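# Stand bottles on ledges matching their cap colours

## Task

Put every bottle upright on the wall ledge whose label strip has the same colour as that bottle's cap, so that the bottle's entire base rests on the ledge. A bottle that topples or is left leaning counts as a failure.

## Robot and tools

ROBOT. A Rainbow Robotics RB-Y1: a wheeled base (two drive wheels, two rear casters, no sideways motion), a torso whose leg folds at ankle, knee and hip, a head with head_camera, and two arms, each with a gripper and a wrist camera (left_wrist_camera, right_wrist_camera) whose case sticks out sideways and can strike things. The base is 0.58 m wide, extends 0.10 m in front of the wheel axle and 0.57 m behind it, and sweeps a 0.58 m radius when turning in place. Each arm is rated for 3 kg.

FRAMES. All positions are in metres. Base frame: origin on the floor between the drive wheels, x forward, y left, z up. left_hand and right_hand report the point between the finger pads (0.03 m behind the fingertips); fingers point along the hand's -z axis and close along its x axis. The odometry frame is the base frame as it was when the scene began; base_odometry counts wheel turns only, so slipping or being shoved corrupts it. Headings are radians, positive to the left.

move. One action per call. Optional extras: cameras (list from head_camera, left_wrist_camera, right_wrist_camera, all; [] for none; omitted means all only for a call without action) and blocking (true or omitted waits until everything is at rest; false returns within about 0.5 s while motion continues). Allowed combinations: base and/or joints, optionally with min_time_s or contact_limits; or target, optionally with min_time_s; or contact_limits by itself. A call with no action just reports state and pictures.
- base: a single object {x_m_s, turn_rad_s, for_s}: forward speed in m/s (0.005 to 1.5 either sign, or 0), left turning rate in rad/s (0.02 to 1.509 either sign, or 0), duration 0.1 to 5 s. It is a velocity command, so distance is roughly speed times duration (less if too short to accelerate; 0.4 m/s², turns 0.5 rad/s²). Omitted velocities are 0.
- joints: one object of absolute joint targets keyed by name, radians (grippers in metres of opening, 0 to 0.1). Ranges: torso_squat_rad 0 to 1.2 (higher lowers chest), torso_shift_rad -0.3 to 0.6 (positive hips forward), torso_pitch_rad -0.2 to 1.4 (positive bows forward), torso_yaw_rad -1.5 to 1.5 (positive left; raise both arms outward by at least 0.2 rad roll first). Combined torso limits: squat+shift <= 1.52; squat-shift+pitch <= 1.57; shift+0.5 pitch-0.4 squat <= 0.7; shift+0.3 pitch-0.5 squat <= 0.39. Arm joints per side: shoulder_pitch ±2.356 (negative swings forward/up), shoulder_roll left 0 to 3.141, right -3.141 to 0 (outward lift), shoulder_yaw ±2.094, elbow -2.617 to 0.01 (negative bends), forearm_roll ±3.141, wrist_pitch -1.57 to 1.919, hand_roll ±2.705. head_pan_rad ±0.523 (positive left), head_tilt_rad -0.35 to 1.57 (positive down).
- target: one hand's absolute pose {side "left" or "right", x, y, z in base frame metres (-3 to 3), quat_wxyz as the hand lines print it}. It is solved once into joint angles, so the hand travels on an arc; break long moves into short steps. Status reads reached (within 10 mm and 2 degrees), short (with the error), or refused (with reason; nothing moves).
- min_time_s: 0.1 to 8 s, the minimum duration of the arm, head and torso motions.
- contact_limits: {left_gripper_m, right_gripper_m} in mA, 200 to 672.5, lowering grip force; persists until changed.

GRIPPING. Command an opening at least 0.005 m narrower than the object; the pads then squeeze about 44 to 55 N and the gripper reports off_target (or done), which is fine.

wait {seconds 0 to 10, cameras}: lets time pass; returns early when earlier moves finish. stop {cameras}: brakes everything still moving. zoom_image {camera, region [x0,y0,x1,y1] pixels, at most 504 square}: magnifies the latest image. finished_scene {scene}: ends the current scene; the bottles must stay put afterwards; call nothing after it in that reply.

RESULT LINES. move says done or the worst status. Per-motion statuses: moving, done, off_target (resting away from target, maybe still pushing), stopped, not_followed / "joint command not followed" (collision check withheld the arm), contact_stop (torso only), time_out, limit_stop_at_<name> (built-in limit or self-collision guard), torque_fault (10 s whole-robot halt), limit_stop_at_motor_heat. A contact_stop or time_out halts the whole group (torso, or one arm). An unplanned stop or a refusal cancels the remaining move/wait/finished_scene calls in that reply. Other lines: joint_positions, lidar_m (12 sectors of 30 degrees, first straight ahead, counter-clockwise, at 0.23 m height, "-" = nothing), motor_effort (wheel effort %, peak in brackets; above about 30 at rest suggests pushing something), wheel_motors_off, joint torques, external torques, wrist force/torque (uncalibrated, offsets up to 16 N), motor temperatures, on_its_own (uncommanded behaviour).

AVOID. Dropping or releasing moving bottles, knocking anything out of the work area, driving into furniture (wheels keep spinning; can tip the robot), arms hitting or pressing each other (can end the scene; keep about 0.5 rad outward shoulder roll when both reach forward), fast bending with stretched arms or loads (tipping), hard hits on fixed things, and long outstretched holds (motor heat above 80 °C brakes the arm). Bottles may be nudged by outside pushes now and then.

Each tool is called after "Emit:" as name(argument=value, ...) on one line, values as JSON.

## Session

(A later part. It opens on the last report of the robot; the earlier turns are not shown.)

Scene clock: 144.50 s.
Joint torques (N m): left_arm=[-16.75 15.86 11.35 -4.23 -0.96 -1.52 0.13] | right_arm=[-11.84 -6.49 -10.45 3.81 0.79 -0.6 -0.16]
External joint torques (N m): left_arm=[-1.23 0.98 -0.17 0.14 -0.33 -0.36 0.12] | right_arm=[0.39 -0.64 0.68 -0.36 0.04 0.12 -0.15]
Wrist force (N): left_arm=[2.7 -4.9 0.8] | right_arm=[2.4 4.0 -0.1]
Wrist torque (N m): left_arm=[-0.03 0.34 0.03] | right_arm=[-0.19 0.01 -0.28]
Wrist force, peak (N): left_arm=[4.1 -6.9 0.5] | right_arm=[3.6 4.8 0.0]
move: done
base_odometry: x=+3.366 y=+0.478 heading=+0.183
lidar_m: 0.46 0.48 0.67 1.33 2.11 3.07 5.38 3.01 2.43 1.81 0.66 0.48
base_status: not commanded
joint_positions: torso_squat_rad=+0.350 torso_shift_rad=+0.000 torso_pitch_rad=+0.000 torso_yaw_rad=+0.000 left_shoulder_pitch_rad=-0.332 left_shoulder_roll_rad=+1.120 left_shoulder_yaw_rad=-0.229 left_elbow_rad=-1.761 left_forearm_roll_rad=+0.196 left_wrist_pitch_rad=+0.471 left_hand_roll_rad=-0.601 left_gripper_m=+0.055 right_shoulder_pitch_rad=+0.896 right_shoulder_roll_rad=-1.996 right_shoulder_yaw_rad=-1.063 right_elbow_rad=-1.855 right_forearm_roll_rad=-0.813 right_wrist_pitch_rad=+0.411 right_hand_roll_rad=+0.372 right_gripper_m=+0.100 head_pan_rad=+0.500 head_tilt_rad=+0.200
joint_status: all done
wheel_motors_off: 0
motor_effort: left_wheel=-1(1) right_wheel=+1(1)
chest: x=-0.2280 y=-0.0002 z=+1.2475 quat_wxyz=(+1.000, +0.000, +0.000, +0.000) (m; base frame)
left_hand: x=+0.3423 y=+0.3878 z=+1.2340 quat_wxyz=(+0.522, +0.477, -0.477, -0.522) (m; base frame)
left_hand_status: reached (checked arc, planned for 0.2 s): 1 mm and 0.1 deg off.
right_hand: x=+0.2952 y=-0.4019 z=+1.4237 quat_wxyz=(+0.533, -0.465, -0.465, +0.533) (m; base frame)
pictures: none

Emit:
move(target={"side": "left", "x": 0.343, "y": 0.388, "z": 1.229, "quat_wxyz": [0.5213, 0.4777, -0.4777, -0.5213]})

Emit:
move(target={"side": "left", "x": 0.343, "y": 0.388, "z": 1.2255, "quat_wxyz": [0.5213, 0.4777, -0.4777, -0.5213]}, cameras=["left_wrist_camera", "head_camera"])

Scene clock: 145.40 s.
Joint torques (N m): left_arm=[-16.66 15.93 12.01 -4.51 -0.88 -1.53 0.06] | right_arm=[-12.65 -6.75 -10.52 3.83 0.87 -0.93 0.02]
External joint torques (N m): left_arm=[-1.12 1.09 0.57 0.03 -0.26 -0.38 0.05] | right_arm=[-0.43 -0.9 0.61 -0.34 0.11 -0.2 0.03]
Wrist force (N): left_arm=[2.5 -5.0 0.9] | right_arm=[3.2 4.1 -0.2]
Wrist torque (N m): left_arm=[-0.02 0.30 0.04] | right_arm=[-0.19 0.11 -0.29]
Wrist force, peak (N): left_arm=[3.7 -5.7 0.7] | right_arm=[4.0 4.4 -0.4]
move: done
base_odometry: x=+3.366 y=+0.478 heading=+0.183
lidar_m: 0.46 0.48 0.66 1.33 2.12 3.07 5.38 3.00 2.42 1.81 0.67 0.48
base_status: not commanded
joint_positions: torso_squat_rad=+0.350 torso_shift_rad=+0.000 torso_pitch_rad=+0.000 torso_yaw_rad=+0.000 left_shoulder_pitch_rad=-0.327 left_shoulder_roll_rad=+1.105 left_shoulder_yaw_rad=-0.228 left_elbow_rad=-1.753 left_forearm_roll_rad=+0.181 left_wrist_pitch_rad=+0.461 left_hand_roll_rad=-0.602 left_gripper_m=+0.055 right_shoulder_pitch_rad=+0.896 right_shoulder_roll_rad=-1.996 right_shoulder_yaw_rad=-1.063 right_elbow_rad=-1.855 right_forearm_roll_rad=-0.813 right_wrist_pitch_rad=+0.411 right_hand_roll_rad=+0.372 right_gripper_m=+0.100 head_pan_rad=+0.500 head_tilt_rad=+0.200
joint_status: all done
wheel_motors_off: 0
motor_effort: left_wheel=-1(1) right_wheel=+0(1)
chest: x=-0.2280 y=-0.0002 z=+1.2475 quat_wxyz=(+1.000, +0.000, +0.000, +0.000) (m; base frame)
left_hand: x=+0.3429 y=+0.3880 z=+1.2290 quat_wxyz=(+0.521, +0.478, -0.478, -0.522) (m; base frame)
left_hand_status: reached (checked arc, planned for 0.1 s): 0 mm and 0.0 deg off.
right_hand: x=+0.2952 y=-0.4019 z=+1.4237 quat_wxyz=(+0.533, -0.465, -0.465, +0.533) (m; base frame)
pictures: none

Scene clock: 145.93 s.
Joint torques (N m): left_arm=[-11.41 12.94 7.82 -3.29 0.24 -0.31 0.25] | right_arm=[-12.43 -6.56 -10.37 3.9 0.69 -0.65 -0.13]
External joint torques (N m): left_arm=[4.14 -1.86 -3.58 1.34 0.85 0.87 0.24] | right_arm=[-0.2 -0.71 0.76 -0.27 -0.07 0.07 -0.12]
Wrist force (N): left_arm=[-0.3 5.6 -0.3] | right_arm=[4.0 4.3 -0.5]
Wrist torque (N m): left_arm=[-0.03 0.29 -0.17] | right_arm=[-0.23 0.22 -0.36]
Wrist force, peak (N): left_arm=[0.9 13.2 1.3] | right_arm=[4.0 4.3 -0.5]
move: done
base_odometry: x=+3.366 y=+0.478 heading=+0.183
lidar_m: 0.46 0.48 0.66 1.33 2.11 3.06 5.38 3.00 2.43 1.82 0.66 0.48
base_status: not commanded
joint_positions: torso_squat_rad=+0.350 torso_shift_rad=+0.000 torso_pitch_rad=+0.000 torso_yaw_rad=+0.000 left_shoulder_pitch_rad=-0.323 left_shoulder_roll_rad=+1.097 left_shoulder_yaw_rad=-0.226 left_elbow_rad=-1.749 left_forearm_roll_rad=+0.171 left_wrist_pitch_rad=+0.455 left_hand_roll_rad=-0.603 left_gripper_m=+0.055 right_shoulder_pitch_rad=+0.896 right_shoulder_roll_rad=-1.996 right_shoulder_yaw_rad=-1.063 right_elbow_rad=-1.855 right_forearm_roll_rad=-0.813 right_wrist_pitch_rad=+0.411 right_hand_roll_rad=+0.372 right_gripper_m=+0.100 head_pan_rad=+0.500 head_tilt_rad=+0.200
joint_status: all done
wheel_motors_off: 0
motor_effort: left_wheel=-1(1) right_wheel=+0(1)
chest: x=-0.2281 y=-0.0002 z=+1.2475 quat_wxyz=(+1.000, +0.000, +0.000, +0.000) (m; base frame)
left_hand: x=+0.3431 y=+0.3879 z=+1.2271 quat_wxyz=(+0.520, +0.479, -0.478, -0.521) (m; base frame)
left_hand_status: reached (checked arc, planned for 0.1 s): 2 mm and 0.2 deg off.
right_hand: x=+0.2951 y=-0.4019 z=+1.4237 quat_wxyz=(+0.533, -0.465, -0.465, +0.533) (m; base frame)
pictures: head_camera, left_wrist_camera
camera_calibration:
head_camera: T_world_to_cam=[[0.451574, -0.892021, 0.0194751, 0.0694063], [-0.135619, -0.0901963, -0.986647, 1.45873], [0.881867, 0.442903, -0.161705, 0.359087], [0, 0, 0, 1]] pos_world=[-0.150178, 0.0344431, 1.49596]
left_wrist_camera: T_world_to_cam=[[-0.036638, -0.999324, -0.00287703, 0.402771], [-0.539897, 0.0222166, -0.841438, 1.23642], [0.840933, -0.0292753, -0.540346, 0.460153], [0, 0, 0, 1]] pos_world=[0.295338, 0.388501, 1.29017]

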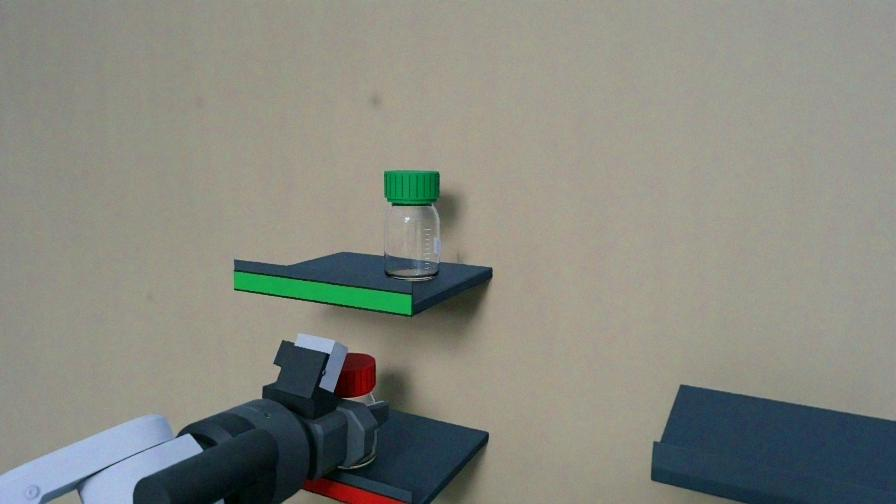

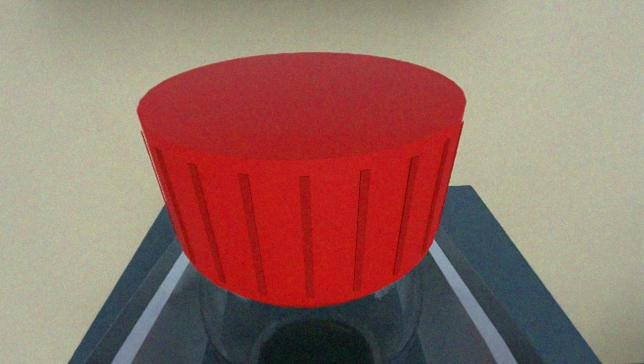

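Emit:
move(target={"side": "left", "x": 0.343, "y": 0.388, "z": 1.2268, "quat_wxyz": [0.5213, 0.4777, -0.4777, -0.5213]}, cameras=["left_wrist_camera"])

Emit:
move(joints={"left_gripper_m": 0.1}, cameras=["left_wrist_camera"])

Scene clock: 147.03 s.
Joint torques (N m): left_arm=[-14.28 14.01 8.85 -4.19 -0.22 -0.94 0.31] | right_arm=[-12.36 -6.55 -10.66 3.96 0.61 -0.6 0.08]
External joint torques (N m): left_arm=[1.27 -0.8 -2.55 0.43 0.38 0.22 0.3] | right_arm=[-0.13 -0.7 0.47 -0.21 -0.15 0.12 0.09]
Wrist force (N): left_arm=[2.6 -0.8 0.0] | right_arm=[2.9 4.3 -0.4]
Wrist torque (N m): left_arm=[-0.02 0.31 0.01] | right_arm=[-0.20 0.07 -0.26]
Wrist force, peak (N): left_arm=[1.2 6.8 0.7] | right_arm=[4.5 4.2 -0.6]
move: done
base_odometry: x=+3.366 y=+0.478 heading=+0.183
lidar_m: 0.46 0.48 0.66 1.32 2.11 3.07 5.38 3.00 2.42 1.81 0.67 0.48
base_status: not commanded
joint_positions: torso_squat_rad=+0.350 torso_shift_rad=+0.000 torso_pitch_rad=+0.000 torso_yaw_rad=+0.000 left_shoulder_pitch_rad=-0.324 left_shoulder_roll_rad=+1.097 left_shoulder_yaw_rad=-0.225 left_elbow_rad=-1.749 left_forearm_roll_rad=+0.171 left_wrist_pitch_rad=+0.455 left_hand_roll_rad=-0.603 left_gripper_m=+0.055 right_shoulder_pitch_rad=+0.896 right_shoulder_roll_rad=-1.996 right_shoulder_yaw_rad=-1.063 right_elbow_rad=-1.855 right_forearm_roll_rad=-0.813 right_wrist_pitch_rad=+0.411 right_hand_roll_rad=+0.372 right_gripper_m=+0.100 head_pan_rad=+0.500 head_tilt_rad=+0.200
joint_status: all done
wheel_motors_off: 0
motor_effort: left_wheel=-1(1) right_wheel=+1(1)
chest: x=-0.2281 y=-0.0002 z=+1.2475 quat_wxyz=(+1.000, +0.000, +0.000, +0.000) (m; base frame)
left_hand: x=+0.3431 y=+0.3880 z=+1.2280 quat_wxyz=(+0.520, +0.479, -0.479, -0.521) (m; base frame)
left_hand_status: reached (checked arc, planned for 0.0 s): 1 mm and 0.3 deg off.
right_hand: x=+0.2951 y=-0.4019 z=+1.4237 quat_wxyz=(+0.533, -0.465, -0.465, +0.533) (m; base frame)
pictures: left_wrist_camera
camera_calibration:
left_wrist_camera: T_world_to_cam=[[-0.0366792, -0.999321, -0.00337739, 0.403433], [-0.538599, 0.0226154, -0.842259, 1.2377], [0.841763, -0.0290743, -0.539063, 0.458654], [0, 0, 0, 1]] pos_world=[0.295345, 0.388503, 1.29107]

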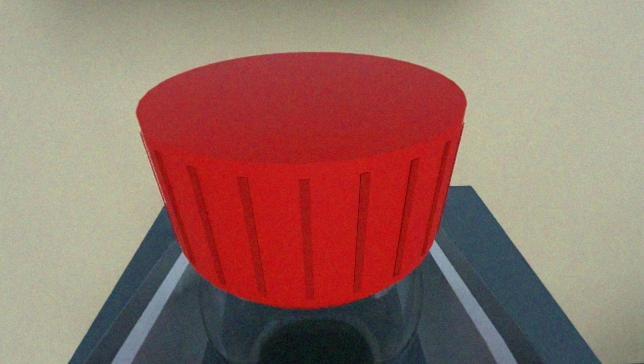

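Scene clock: 148.03 s.
Joint torques (N m): left_arm=[-15.09 14.45 9.57 -4.26 -0.59 -0.91 0.32] | right_arm=[-12.31 -6.34 -10.7 3.78 0.59 -0.65 -0.07]
External joint torques (N m): left_arm=[0.45 -0.36 -1.83 0.37 0.02 0.25 0.3] | right_arm=[-0.08 -0.49 0.43 -0.4 -0.17 0.07 -0.06]
Wrist force (N): left_arm=[2.7 -3.2 1.0] | right_arm=[3.0 4.1 -0.2]
Wrist torque (N m): left_arm=[-0.03 0.33 0.04] | right_arm=[-0.12 0.10 -0.29]
Wrist force, peak (N): left_arm=[3.1 -3.1 0.8] | right_arm=[4.0 4.6 -0.5]
move: done
base_odometry: x=+3.366 y=+0.478 heading=+0.183
lidar_m: 0.46 0.49 0.66 1.33 2.12 3.07 5.38 3.01 2.42 1.81 0.66 0.48
base_status: not commanded
joint_positions: torso_squat_rad=+0.350 torso_shift_rad=+0.000 torso_pitch_rad=+0.000 torso_yaw_rad=+0.000 left_shoulder_pitch_rad=-0.324 left_shoulder_roll_rad=+1.097 left_shoulder_yaw_rad=-0.225 left_elbow_rad=-1.749 left_forearm_roll_rad=+0.171 left_wrist_pitch_rad=+0.455 left_hand_roll_rad=-0.603 left_gripper_m=+0.100 right_shoulder_pitch_rad=+0.896 right_shoulder_roll_rad=-1.996 right_shoulder_yaw_rad=-1.063 right_elbow_rad=-1.855 right_forearm_roll_rad=-0.813 right_wrist_pitch_rad=+0.411 right_hand_roll_rad=+0.372 right_gripper_m=+0.100 head_pan_rad=+0.500 head_tilt_rad=+0.200
joint_status: all done
wheel_motors_off: 0
motor_effort: left_wheel=-1(1) right_wheel=+1(2)
chest: x=-0.2281 y=-0.0002 z=+1.2475 quat_wxyz=(+1.000, +0.000, +0.000, +0.000) (m; base frame)
left_hand: x=+0.3431 y=+0.3880 z=+1.2278 quat_wxyz=(+0.520, +0.479, -0.478, -0.521) (m; base frame)
right_hand: x=+0.2951 y=-0.4019 z=+1.4237 quat_wxyz=(+0.533, -0.465, -0.465, +0.533) (m; base frame)
pictures: left_wrist_camera
camera_calibration:
left_wrist_camera: T_world_to_cam=[[-0.0366273, -0.999324, -0.0032798, 0.403292], [-0.538907, 0.0225158, -0.842064, 1.23741], [0.841569, -0.0290751, -0.539367, 0.458998], [0, 0, 0, 1]] pos_world=[0.295344, 0.388503, 1.29087]

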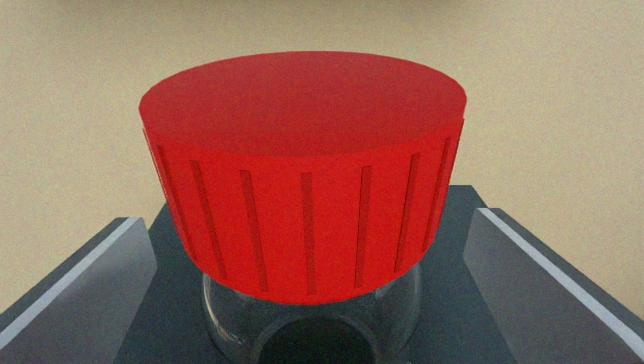

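Emit:
move(target={"side": "left", "x": 0.308, "y": 0.388, "z": 1.231, "quat_wxyz": [0.5213, 0.4777, -0.4777, -0.5213]}, cameras=["left_wrist_camera"])

Emit:
move(target={"side": "left", "x": 0.268, "y": 0.388, "z": 1.235, "quat_wxyz": [0.5213, 0.4777, -0.4777, -0.5213]}, cameras=["left_wrist_camera"])

Emit:
move(target={"side": "left", "x": 0.228, "y": 0.389, "z": 1.237, "quat_wxyz": [0.5213, 0.4777, -0.4777, -0.5213]}, cameras=["left_wrist_camera", "head_camera"])

Emit:
move(joints={"head_pan_rad": -0.5, "head_tilt_rad": 0.2}, cameras=["head_camera", "right_wrist_camera", "left_wrist_camera"])

Scene clock: 150.43 s.
Joint torques (N m): left_arm=[-14.6 15.81 11.73 -4.89 -0.74 -1.1 0.33] | right_arm=[-12.74 -7 -9.98 3.92 0.59 -0.66 -0.16]
External joint torques (N m): left_arm=[-1.11 1.12 0.25 -0.65 -0.03 -0.05 0.32] | right_arm=[-0.52 -1.15 1.15 -0.25 -0.16 0.06 -0.15]
Wrist force (N): left_arm=[2.6 -3.2 0.7] | right_arm=[3.0 3.9 -0.4]
Wrist torque (N m): left_arm=[-0.04 0.33 -0.09] | right_arm=[-0.17 0.13 -0.27]
Wrist force, peak (N): left_arm=[3.1 -4.2 1.1] | right_arm=[3.5 5.0 -0.4]
move: done
base_odometry: x=+3.366 y=+0.478 heading=+0.183
lidar_m: 0.46 0.48 0.67 1.32 2.11 3.07 5.38 3.01 2.43 1.81 0.66 0.49
base_status: not commanded
joint_positions: torso_squat_rad=+0.350 torso_shift_rad=+0.000 torso_pitch_rad=+0.000 torso_yaw_rad=+0.000 left_shoulder_pitch_rad=-0.173 left_shoulder_roll_rad=+1.153 left_shoulder_yaw_rad=-0.136 left_elbow_rad=-1.909 left_forearm_roll_rad=+0.148 left_wrist_pitch_rad=+0.497 left_hand_roll_rad=-0.540 left_gripper_m=+0.100 right_shoulder_pitch_rad=+0.896 right_shoulder_roll_rad=-1.996 right_shoulder_yaw_rad=-1.063 right_elbow_rad=-1.855 right_forearm_roll_rad=-0.813 right_wrist_pitch_rad=+0.411 right_hand_roll_rad=+0.372 right_gripper_m=+0.100 head_pan_rad=+0.500 head_tilt_rad=+0.200
joint_status: all done
wheel_motors_off: 0
motor_effort: left_wheel=-1(1) right_wheel=+1(1)
chest: x=-0.2280 y=-0.0002 z=+1.2475 quat_wxyz=(+1.000, +0.000, +0.000, +0.000) (m; base frame)
left_hand: x=+0.3087 y=+0.3880 z=+1.2311 quat_wxyz=(+0.521, +0.478, -0.478, -0.522) (m; base frame)
left_hand_status: reached (checked arc, planned for 0.5 s): 1 mm and 0.1 deg off.
right_hand: x=+0.2952 y=-0.4019 z=+1.4237 quat_wxyz=(+0.533, -0.465, -0.465, +0.533) (m; base frame)
pictures: left_wrist_camera
camera_calibration:
left_wrist_camera: T_world_to_cam=[[-0.0370703, -0.99931, -0.00248879, 0.401133], [-0.542616, 0.0222201, -0.839687, 1.21984], [0.839162, -0.029777, -0.543065, 0.495316], [0, 0, 0, 1]] pos_world=[0.261123, 0.3885, 1.29427]

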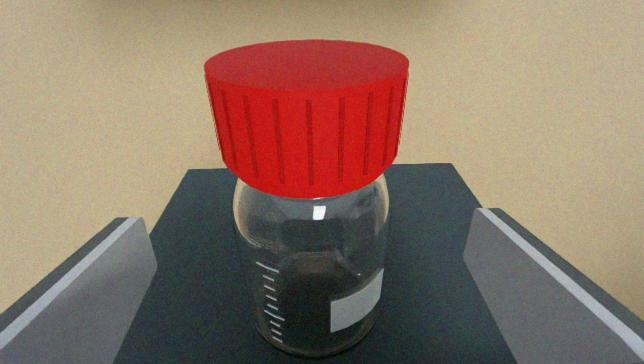

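Scene clock: 151.30 s.
Joint torques (N m): left_arm=[-11.98 15.75 11.81 -4.37 -0.83 -0.86 0.29] | right_arm=[-12.31 -6.76 -10.01 3.83 0.63 -0.61 -0.08]
External joint torques (N m): left_arm=[-0.97 1.57 0.55 -0.47 -0.05 0.07 0.28] | right_arm=[-0.08 -0.91 1.12 -0.35 -0.13 0.11 -0.07]
Wrist force (N): left_arm=[2.6 -3.1 0.9] | right_arm=[3.1 4.5 -0.6]
Wrist torque (N m): left_arm=[-0.04 0.31 -0.09] | right_arm=[-0.23 0.10 -0.31]
Wrist force, peak (N): left_arm=[3.3 -4.3 0.3] | right_arm=[4.2 4.6 -0.4]
move: done
base_odometry: x=+3.366 y=+0.478 heading=+0.183
lidar_m: 0.46 0.48 0.66 1.32 2.12 3.07 5.37 3.01 2.43 1.81 0.66 0.49
base_status: not commanded
joint_positions: torso_squat_rad=+0.350 torso_shift_rad=+0.000 torso_pitch_rad=+0.000 torso_yaw_rad=+0.000 left_shoulder_pitch_rad=+0.027 left_shoulder_roll_rad=+1.197 left_shoulder_yaw_rad=-0.003 left_elbow_rad=-2.080 left_forearm_roll_rad=+0.115 left_wrist_pitch_rad=+0.526 left_hand_roll_rad=-0.473 left_gripper_m=+0.100 right_shoulder_pitch_rad=+0.896 right_shoulder_roll_rad=-1.996 right_shoulder_yaw_rad=-1.063 right_elbow_rad=-1.855 right_forearm_roll_rad=-0.813 right_wrist_pitch_rad=+0.411 right_hand_roll_rad=+0.372 right_gripper_m=+0.100 head_pan_rad=+0.500 head_tilt_rad=+0.200
joint_status: all done
wheel_motors_off: 0
motor_effort: left_wheel=-1(1) right_wheel=+1(1)
chest: x=-0.2280 y=-0.0002 z=+1.2475 quat_wxyz=(+1.000, +0.000, +0.000, +0.000) (m; base frame)
left_hand: x=+0.2680 y=+0.3880 z=+1.2350 quat_wxyz=(+0.521, +0.478, -0.478, -0.521) (m; base frame)
left_hand_status: reached (checked arc, planned for 0.5 s): 0 mm and 0.0 deg off.
right_hand: x=+0.2952 y=-0.4019 z=+1.4237 quat_wxyz=(+0.533, -0.465, -0.465, +0.533) (m; base frame)
pictures: left_wrist_camera
camera_calibration:
left_wrist_camera: T_world_to_cam=[[-0.0363295, -0.999338, -0.00191573, 0.398835], [-0.542052, 0.021316, -0.840075, 1.20176], [0.839559, -0.0294811, -0.542467, 0.53061], [0, 0, 0, 1]] pos_world=[0.220426, 0.388597, 1.29817]

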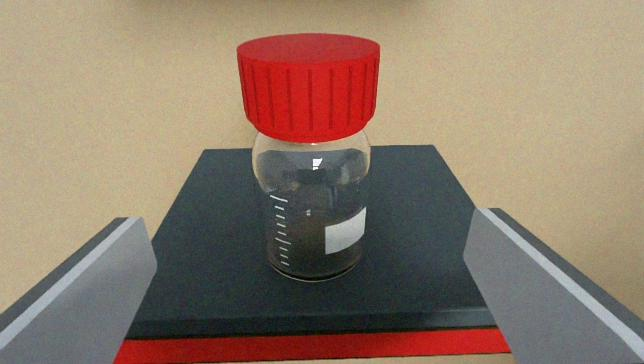

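Scene clock: 152.20 s.
Joint torques (N m): left_arm=[-9.2 14.66 11.05 -4.59 -0.85 -0.89 0.32] | right_arm=[-12.36 -6.46 -10.55 3.76 0.72 -0.86 -0.04]
External joint torques (N m): left_arm=[-0.69 1.5 0.26 -0.86 -0.05 -0.03 0.3] | right_arm=[-0.13 -0.61 0.59 -0.41 -0.03 -0.14 -0.04]
Wrist force (N): left_arm=[2.5 -3.2 0.6] | right_arm=[3.1 4.0 -0.2]
Wrist torque (N m): left_arm=[-0.02 0.29 -0.07] | right_arm=[-0.17 0.08 -0.25]
Wrist force, peak (N): left_arm=[2.2 -4.4 0.6] | right_arm=[3.8 4.9 -0.8]
move: done
base_odometry: x=+3.366 y=+0.478 heading=+0.183
lidar_m: 0.46 0.48 0.66 1.33 2.11 3.06 5.38 3.01 2.42 1.81 0.66 0.47
base_status: not commanded
joint_positions: torso_squat_rad=+0.350 torso_shift_rad=+0.000 torso_pitch_rad=+0.000 torso_yaw_rad=+0.000 left_shoulder_pitch_rad=+0.248 left_shoulder_roll_rad=+1.208 left_shoulder_yaw_rad=+0.154 left_elbow_rad=-2.226 left_forearm_roll_rad=+0.093 left_wrist_pitch_rad=+0.526 left_hand_roll_rad=-0.433 left_gripper_m=+0.100 right_shoulder_pitch_rad=+0.896 right_shoulder_roll_rad=-1.996 right_shoulder_yaw_rad=-1.063 right_elbow_rad=-1.855 right_forearm_roll_rad=-0.813 right_wrist_pitch_rad=+0.411 right_hand_roll_rad=+0.372 right_gripper_m=+0.100 head_pan_rad=+0.500 head_tilt_rad=+0.200
joint_status: all done
wheel_motors_off: 0
motor_effort: left_wheel=-1(1) right_wheel=+1(1)
chest: x=-0.2280 y=-0.0002 z=+1.2475 quat_wxyz=(+1.000, +0.000, +0.000, +0.000) (m; base frame)
left_hand: x=+0.2280 y=+0.3890 z=+1.2370 quat_wxyz=(+0.521, +0.478, -0.478, -0.521) (m; base frame)
left_hand_status: reached (checked arc, planned for 0.5 s): 0 mm and 0.0 deg off.
right_hand: x=+0.2952 y=-0.4019 z=+1.4237 quat_wxyz=(+0.533, -0.465, -0.465, +0.533) (m; base frame)
pictures: head_camera, left_wrist_camera
camera_calibration:
head_camera: T_world_to_cam=[[0.451569, -0.892025, 0.0194314, 0.0694257], [-0.135726, -0.0902006, -0.986632, 1.4587], [0.881853, 0.442895, -0.161802, 0.359142], [0, 0, 0, 1]] pos_world=[-0.150077, 0.0344432, 1.49596]
left_wrist_camera: T_world_to_cam=[[-0.0362454, -0.999341, -0.00196954, 0.398441], [-0.542054, 0.0213156, -0.840074, 1.18173], [0.839562, -0.0293812, -0.542469, 0.56527], [0, 0, 0, 1]] pos_world=[0.180426, 0.389598, 1.30017]

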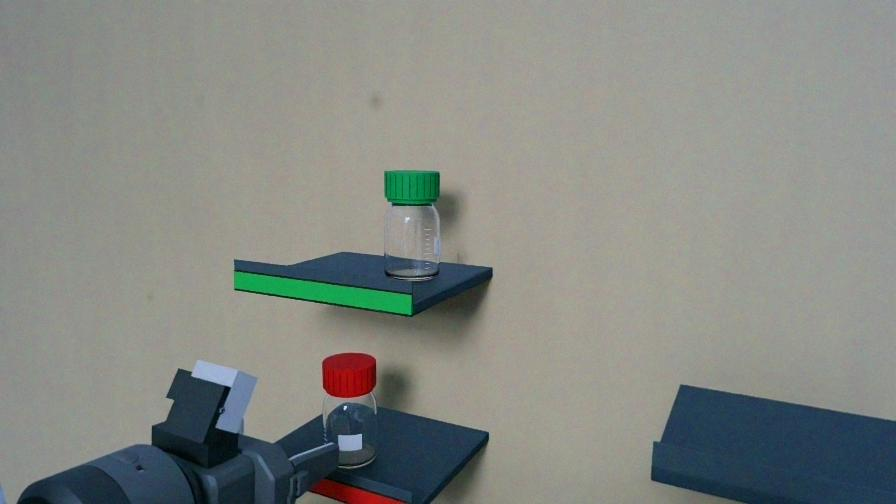

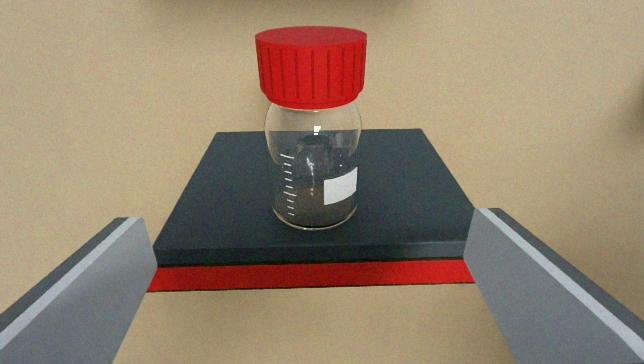

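Scene clock: 153.53 s.
Joint torques (N m): left_arm=[-9.4 14.49 10.86 -4.26 -0.84 -0.8 0.36] | right_arm=[-12.25 -6.98 -10.38 3.73 0.55 -0.62 -0.17]
External joint torques (N m): left_arm=[-0.89 1.32 0.07 -0.54 -0.04 0.06 0.34] | right_arm=[-0.02 -1.13 0.75 -0.45 -0.21 0.1 -0.17]
Wrist force (N): left_arm=[2.4 -3.1 0.7] | right_arm=[3.0 4.2 0.1]
Wrist torque (N m): left_arm=[-0.04 0.28 -0.07] | right_arm=[-0.20 0.08 -0.28]
Wrist force, peak (N): left_arm=[2.8 -3.5 1.1] | right_arm=[4.0 4.6 -0.4]
move: done
base_odometry: x=+3.366 y=+0.478 heading=+0.183
lidar_m: 0.46 0.49 0.67 1.32 2.11 3.07 5.38 3.00 2.42 1.81 0.66 0.48
base_status: not commanded
joint_positions: torso_squat_rad=+0.350 torso_shift_rad=+0.000 torso_pitch_rad=+0.000 torso_yaw_rad=+0.000 left_shoulder_pitch_rad=+0.248 left_shoulder_roll_rad=+1.208 left_shoulder_yaw_rad=+0.154 left_elbow_rad=-2.226 left_forearm_roll_rad=+0.093 left_wrist_pitch_rad=+0.526 left_hand_roll_rad=-0.433 left_gripper_m=+0.100 right_shoulder_pitch_rad=+0.896 right_shoulder_roll_rad=-1.996 right_shoulder_yaw_rad=-1.063 right_elbow_rad=-1.855 right_forearm_roll_rad=-0.813 right_wrist_pitch_rad=+0.411 right_hand_roll_rad=+0.372 right_gripper_m=+0.100 head_pan_rad=-0.500 head_tilt_rad=+0.200
joint_status: all done
wheel_motors_off: 0
motor_effort: left_wheel=-1(1) right_wheel=+0(1)
chest: x=-0.2280 y=-0.0002 z=+1.2475 quat_wxyz=(+1.000, +0.000, +0.000, +0.000) (m; base frame)
left_hand: x=+0.2280 y=+0.3890 z=+1.2370 quat_wxyz=(+0.521, +0.478, -0.478, -0.521) (m; base frame)
right_hand: x=+0.2952 y=-0.4019 z=+1.4237 quat_wxyz=(+0.533, -0.465, -0.465, +0.533) (m; base frame)
pictures: head_camera, left_wrist_camera, right_wrist_camera
camera_calibration:
head_camera: T_world_to_cam=[[-0.506517, -0.862012, 0.0193693, -0.127897], [-0.149814, 0.0658637, -0.986518, 1.45564], [0.849115, -0.50259, -0.162503, 0.353031], [0, 0, 0, 1]] pos_world=[-0.146469, -0.0286929, 1.49587]
left_wrist_camera: T_world_to_cam=[[-0.0362454, -0.999341, -0.00196954, 0.398441], [-0.542054, 0.0213156, -0.840074, 1.18173], [0.839562, -0.0293812, -0.542469, 0.56527], [0, 0, 0, 1]] pos_world=[0.180426, 0.389598, 1.30017]
right_wrist_camera: T_world_to_cam=[[-0.00953888, -0.998542, 0.0531357, -0.478935], [-0.610017, -0.0362939, -0.791557, 1.31944], [0.792331, -0.0399642, -0.608781, 0.688913], [0, 0, 0, 1]] pos_world=[0.254464, -0.402817, 1.48926]

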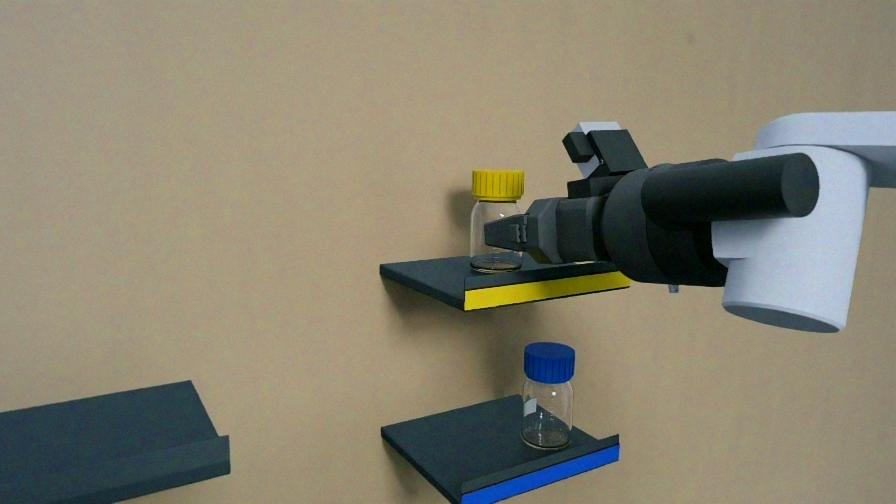

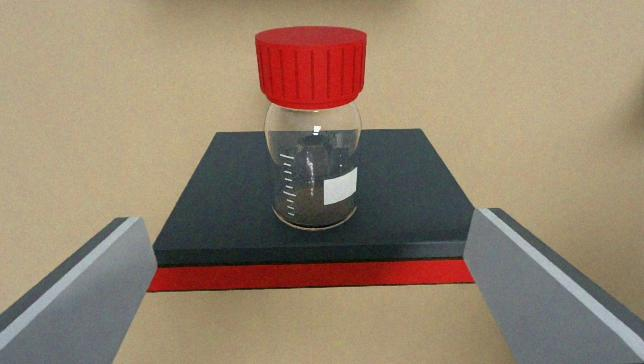

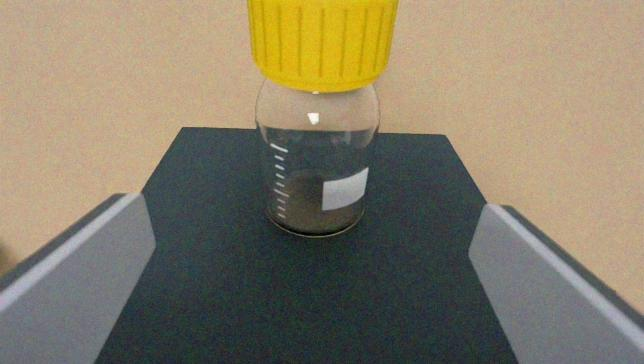

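Emit:
move(target={"side": "right", "x": 0.24, "y": -0.402, "z": 1.428, "quat_wxyz": [0.53366, -0.4639, -0.4639, 0.53366]}, cameras=["head_camera", "right_wrist_camera"])

Emit:
zoom_image(camera="head_camera", region=[360, 130, 660, 504])

Scene clock: 155.20 s.
Joint torques (N m): left_arm=[-9.06 14.57 11.36 -3.96 -0.98 -0.92 0.36] | right_arm=[-9.07 -9.74 -10.21 3.38 0.94 -1.07 -0.21]
External joint torques (N m): left_arm=[-0.55 1.41 0.56 -0.23 -0.17 -0.06 0.35] | right_arm=[-0.06 -1.76 0.63 -0.09 0.03 0 -0.2]
Wrist force (N): left_arm=[2.5 -3.3 0.9] | right_arm=[4.1 4.7 -0.4]
Wrist torque (N m): left_arm=[-0.01 0.29 -0.09] | right_arm=[-0.28 0.18 -0.31]
Wrist force, peak (N): left_arm=[2.5 -3.6 1.2] | right_arm=[2.8 5.6 -1.1]
move: done
base_odometry: x=+3.366 y=+0.478 heading=+0.183
lidar_m: 0.46 0.48 0.66 1.32 2.12 3.07 5.38 3.01 2.42 1.80 0.67 0.48
base_status: not commanded
joint_positions: torso_squat_rad=+0.350 torso_shift_rad=+0.000 torso_pitch_rad=+0.000 torso_yaw_rad=+0.000 left_shoulder_pitch_rad=+0.247 left_shoulder_roll_rad=+1.209 left_shoulder_yaw_rad=+0.154 left_elbow_rad=-2.226 left_forearm_roll_rad=+0.093 left_wrist_pitch_rad=+0.526 left_hand_roll_rad=-0.433 left_gripper_m=+0.100 right_shoulder_pitch_rad=+0.833 right_shoulder_roll_rad=-1.784 right_shoulder_yaw_rad=-1.134 right_elbow_rad=-2.055 right_forearm_roll_rad=-0.955 right_wrist_pitch_rad=+0.545 right_hand_roll_rad=+0.575 right_gripper_m=+0.100 head_pan_rad=-0.500 head_tilt_rad=+0.200
joint_status: all done
wheel_motors_off: 0
motor_effort: left_wheel=-1(1) right_wheel=+0(2)
chest: x=-0.2281 y=-0.0002 z=+1.2475 quat_wxyz=(+1.000, +0.000, +0.000, +0.000) (m; base frame)
left_hand: x=+0.2280 y=+0.3889 z=+1.2371 quat_wxyz=(+0.521, +0.478, -0.478, -0.521) (m; base frame)
right_hand: x=+0.2399 y=-0.4020 z=+1.4278 quat_wxyz=(+0.534, -0.464, -0.464, +0.533) (m; base frame)
right_hand_status: reached (checked arc, planned for 0.5 s): 0 mm and 0.1 deg off.
pictures: head_camera, right_wrist_camera
camera_calibration:
head_camera: T_world_to_cam=[[-0.506634, -0.861943, 0.0193928, -0.128084], [-0.149822, 0.065867, -0.986517, 1.45563], [0.849044, -0.502708, -0.162509, 0.35306], [0, 0, 0, 1]] pos_world=[-0.146569, -0.0287929, 1.49587]
right_wrist_camera: T_world_to_cam=[[-0.0103637, -0.998535, 0.053102, -0.479568], [-0.611445, -0.0356916, -0.790482, 1.28806], [0.791219, -0.0406613, -0.610179, 0.737154], [0, 0, 0, 1]] pos_world=[0.199358, -0.402919, 1.49345]

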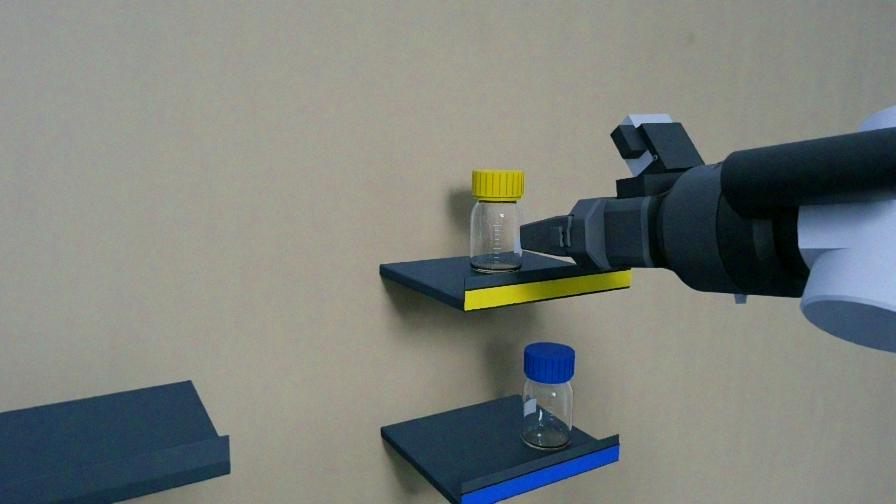

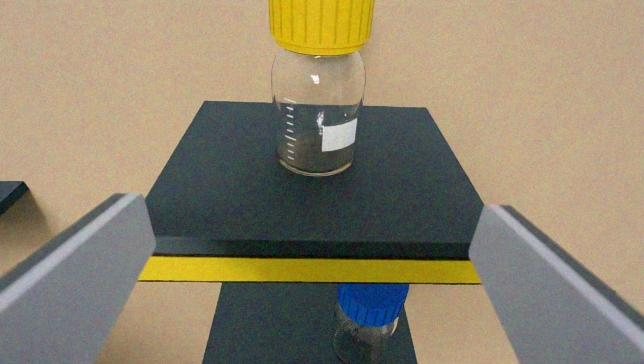

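Scaled by 1.348 from the camera's 896x504 image, which has a finer 1280x720 frame.

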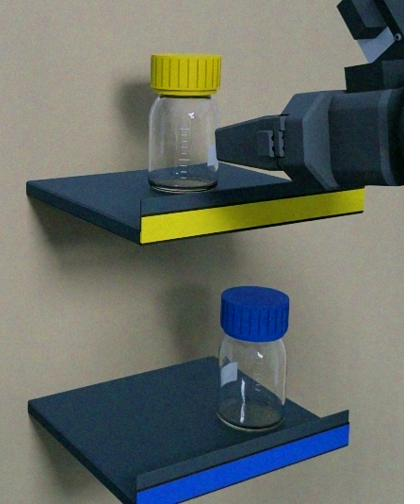

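All four bottles stand upright on their matching ledges.

Emit:
finished_scene(scene=2)

The scene is finished: the task was done.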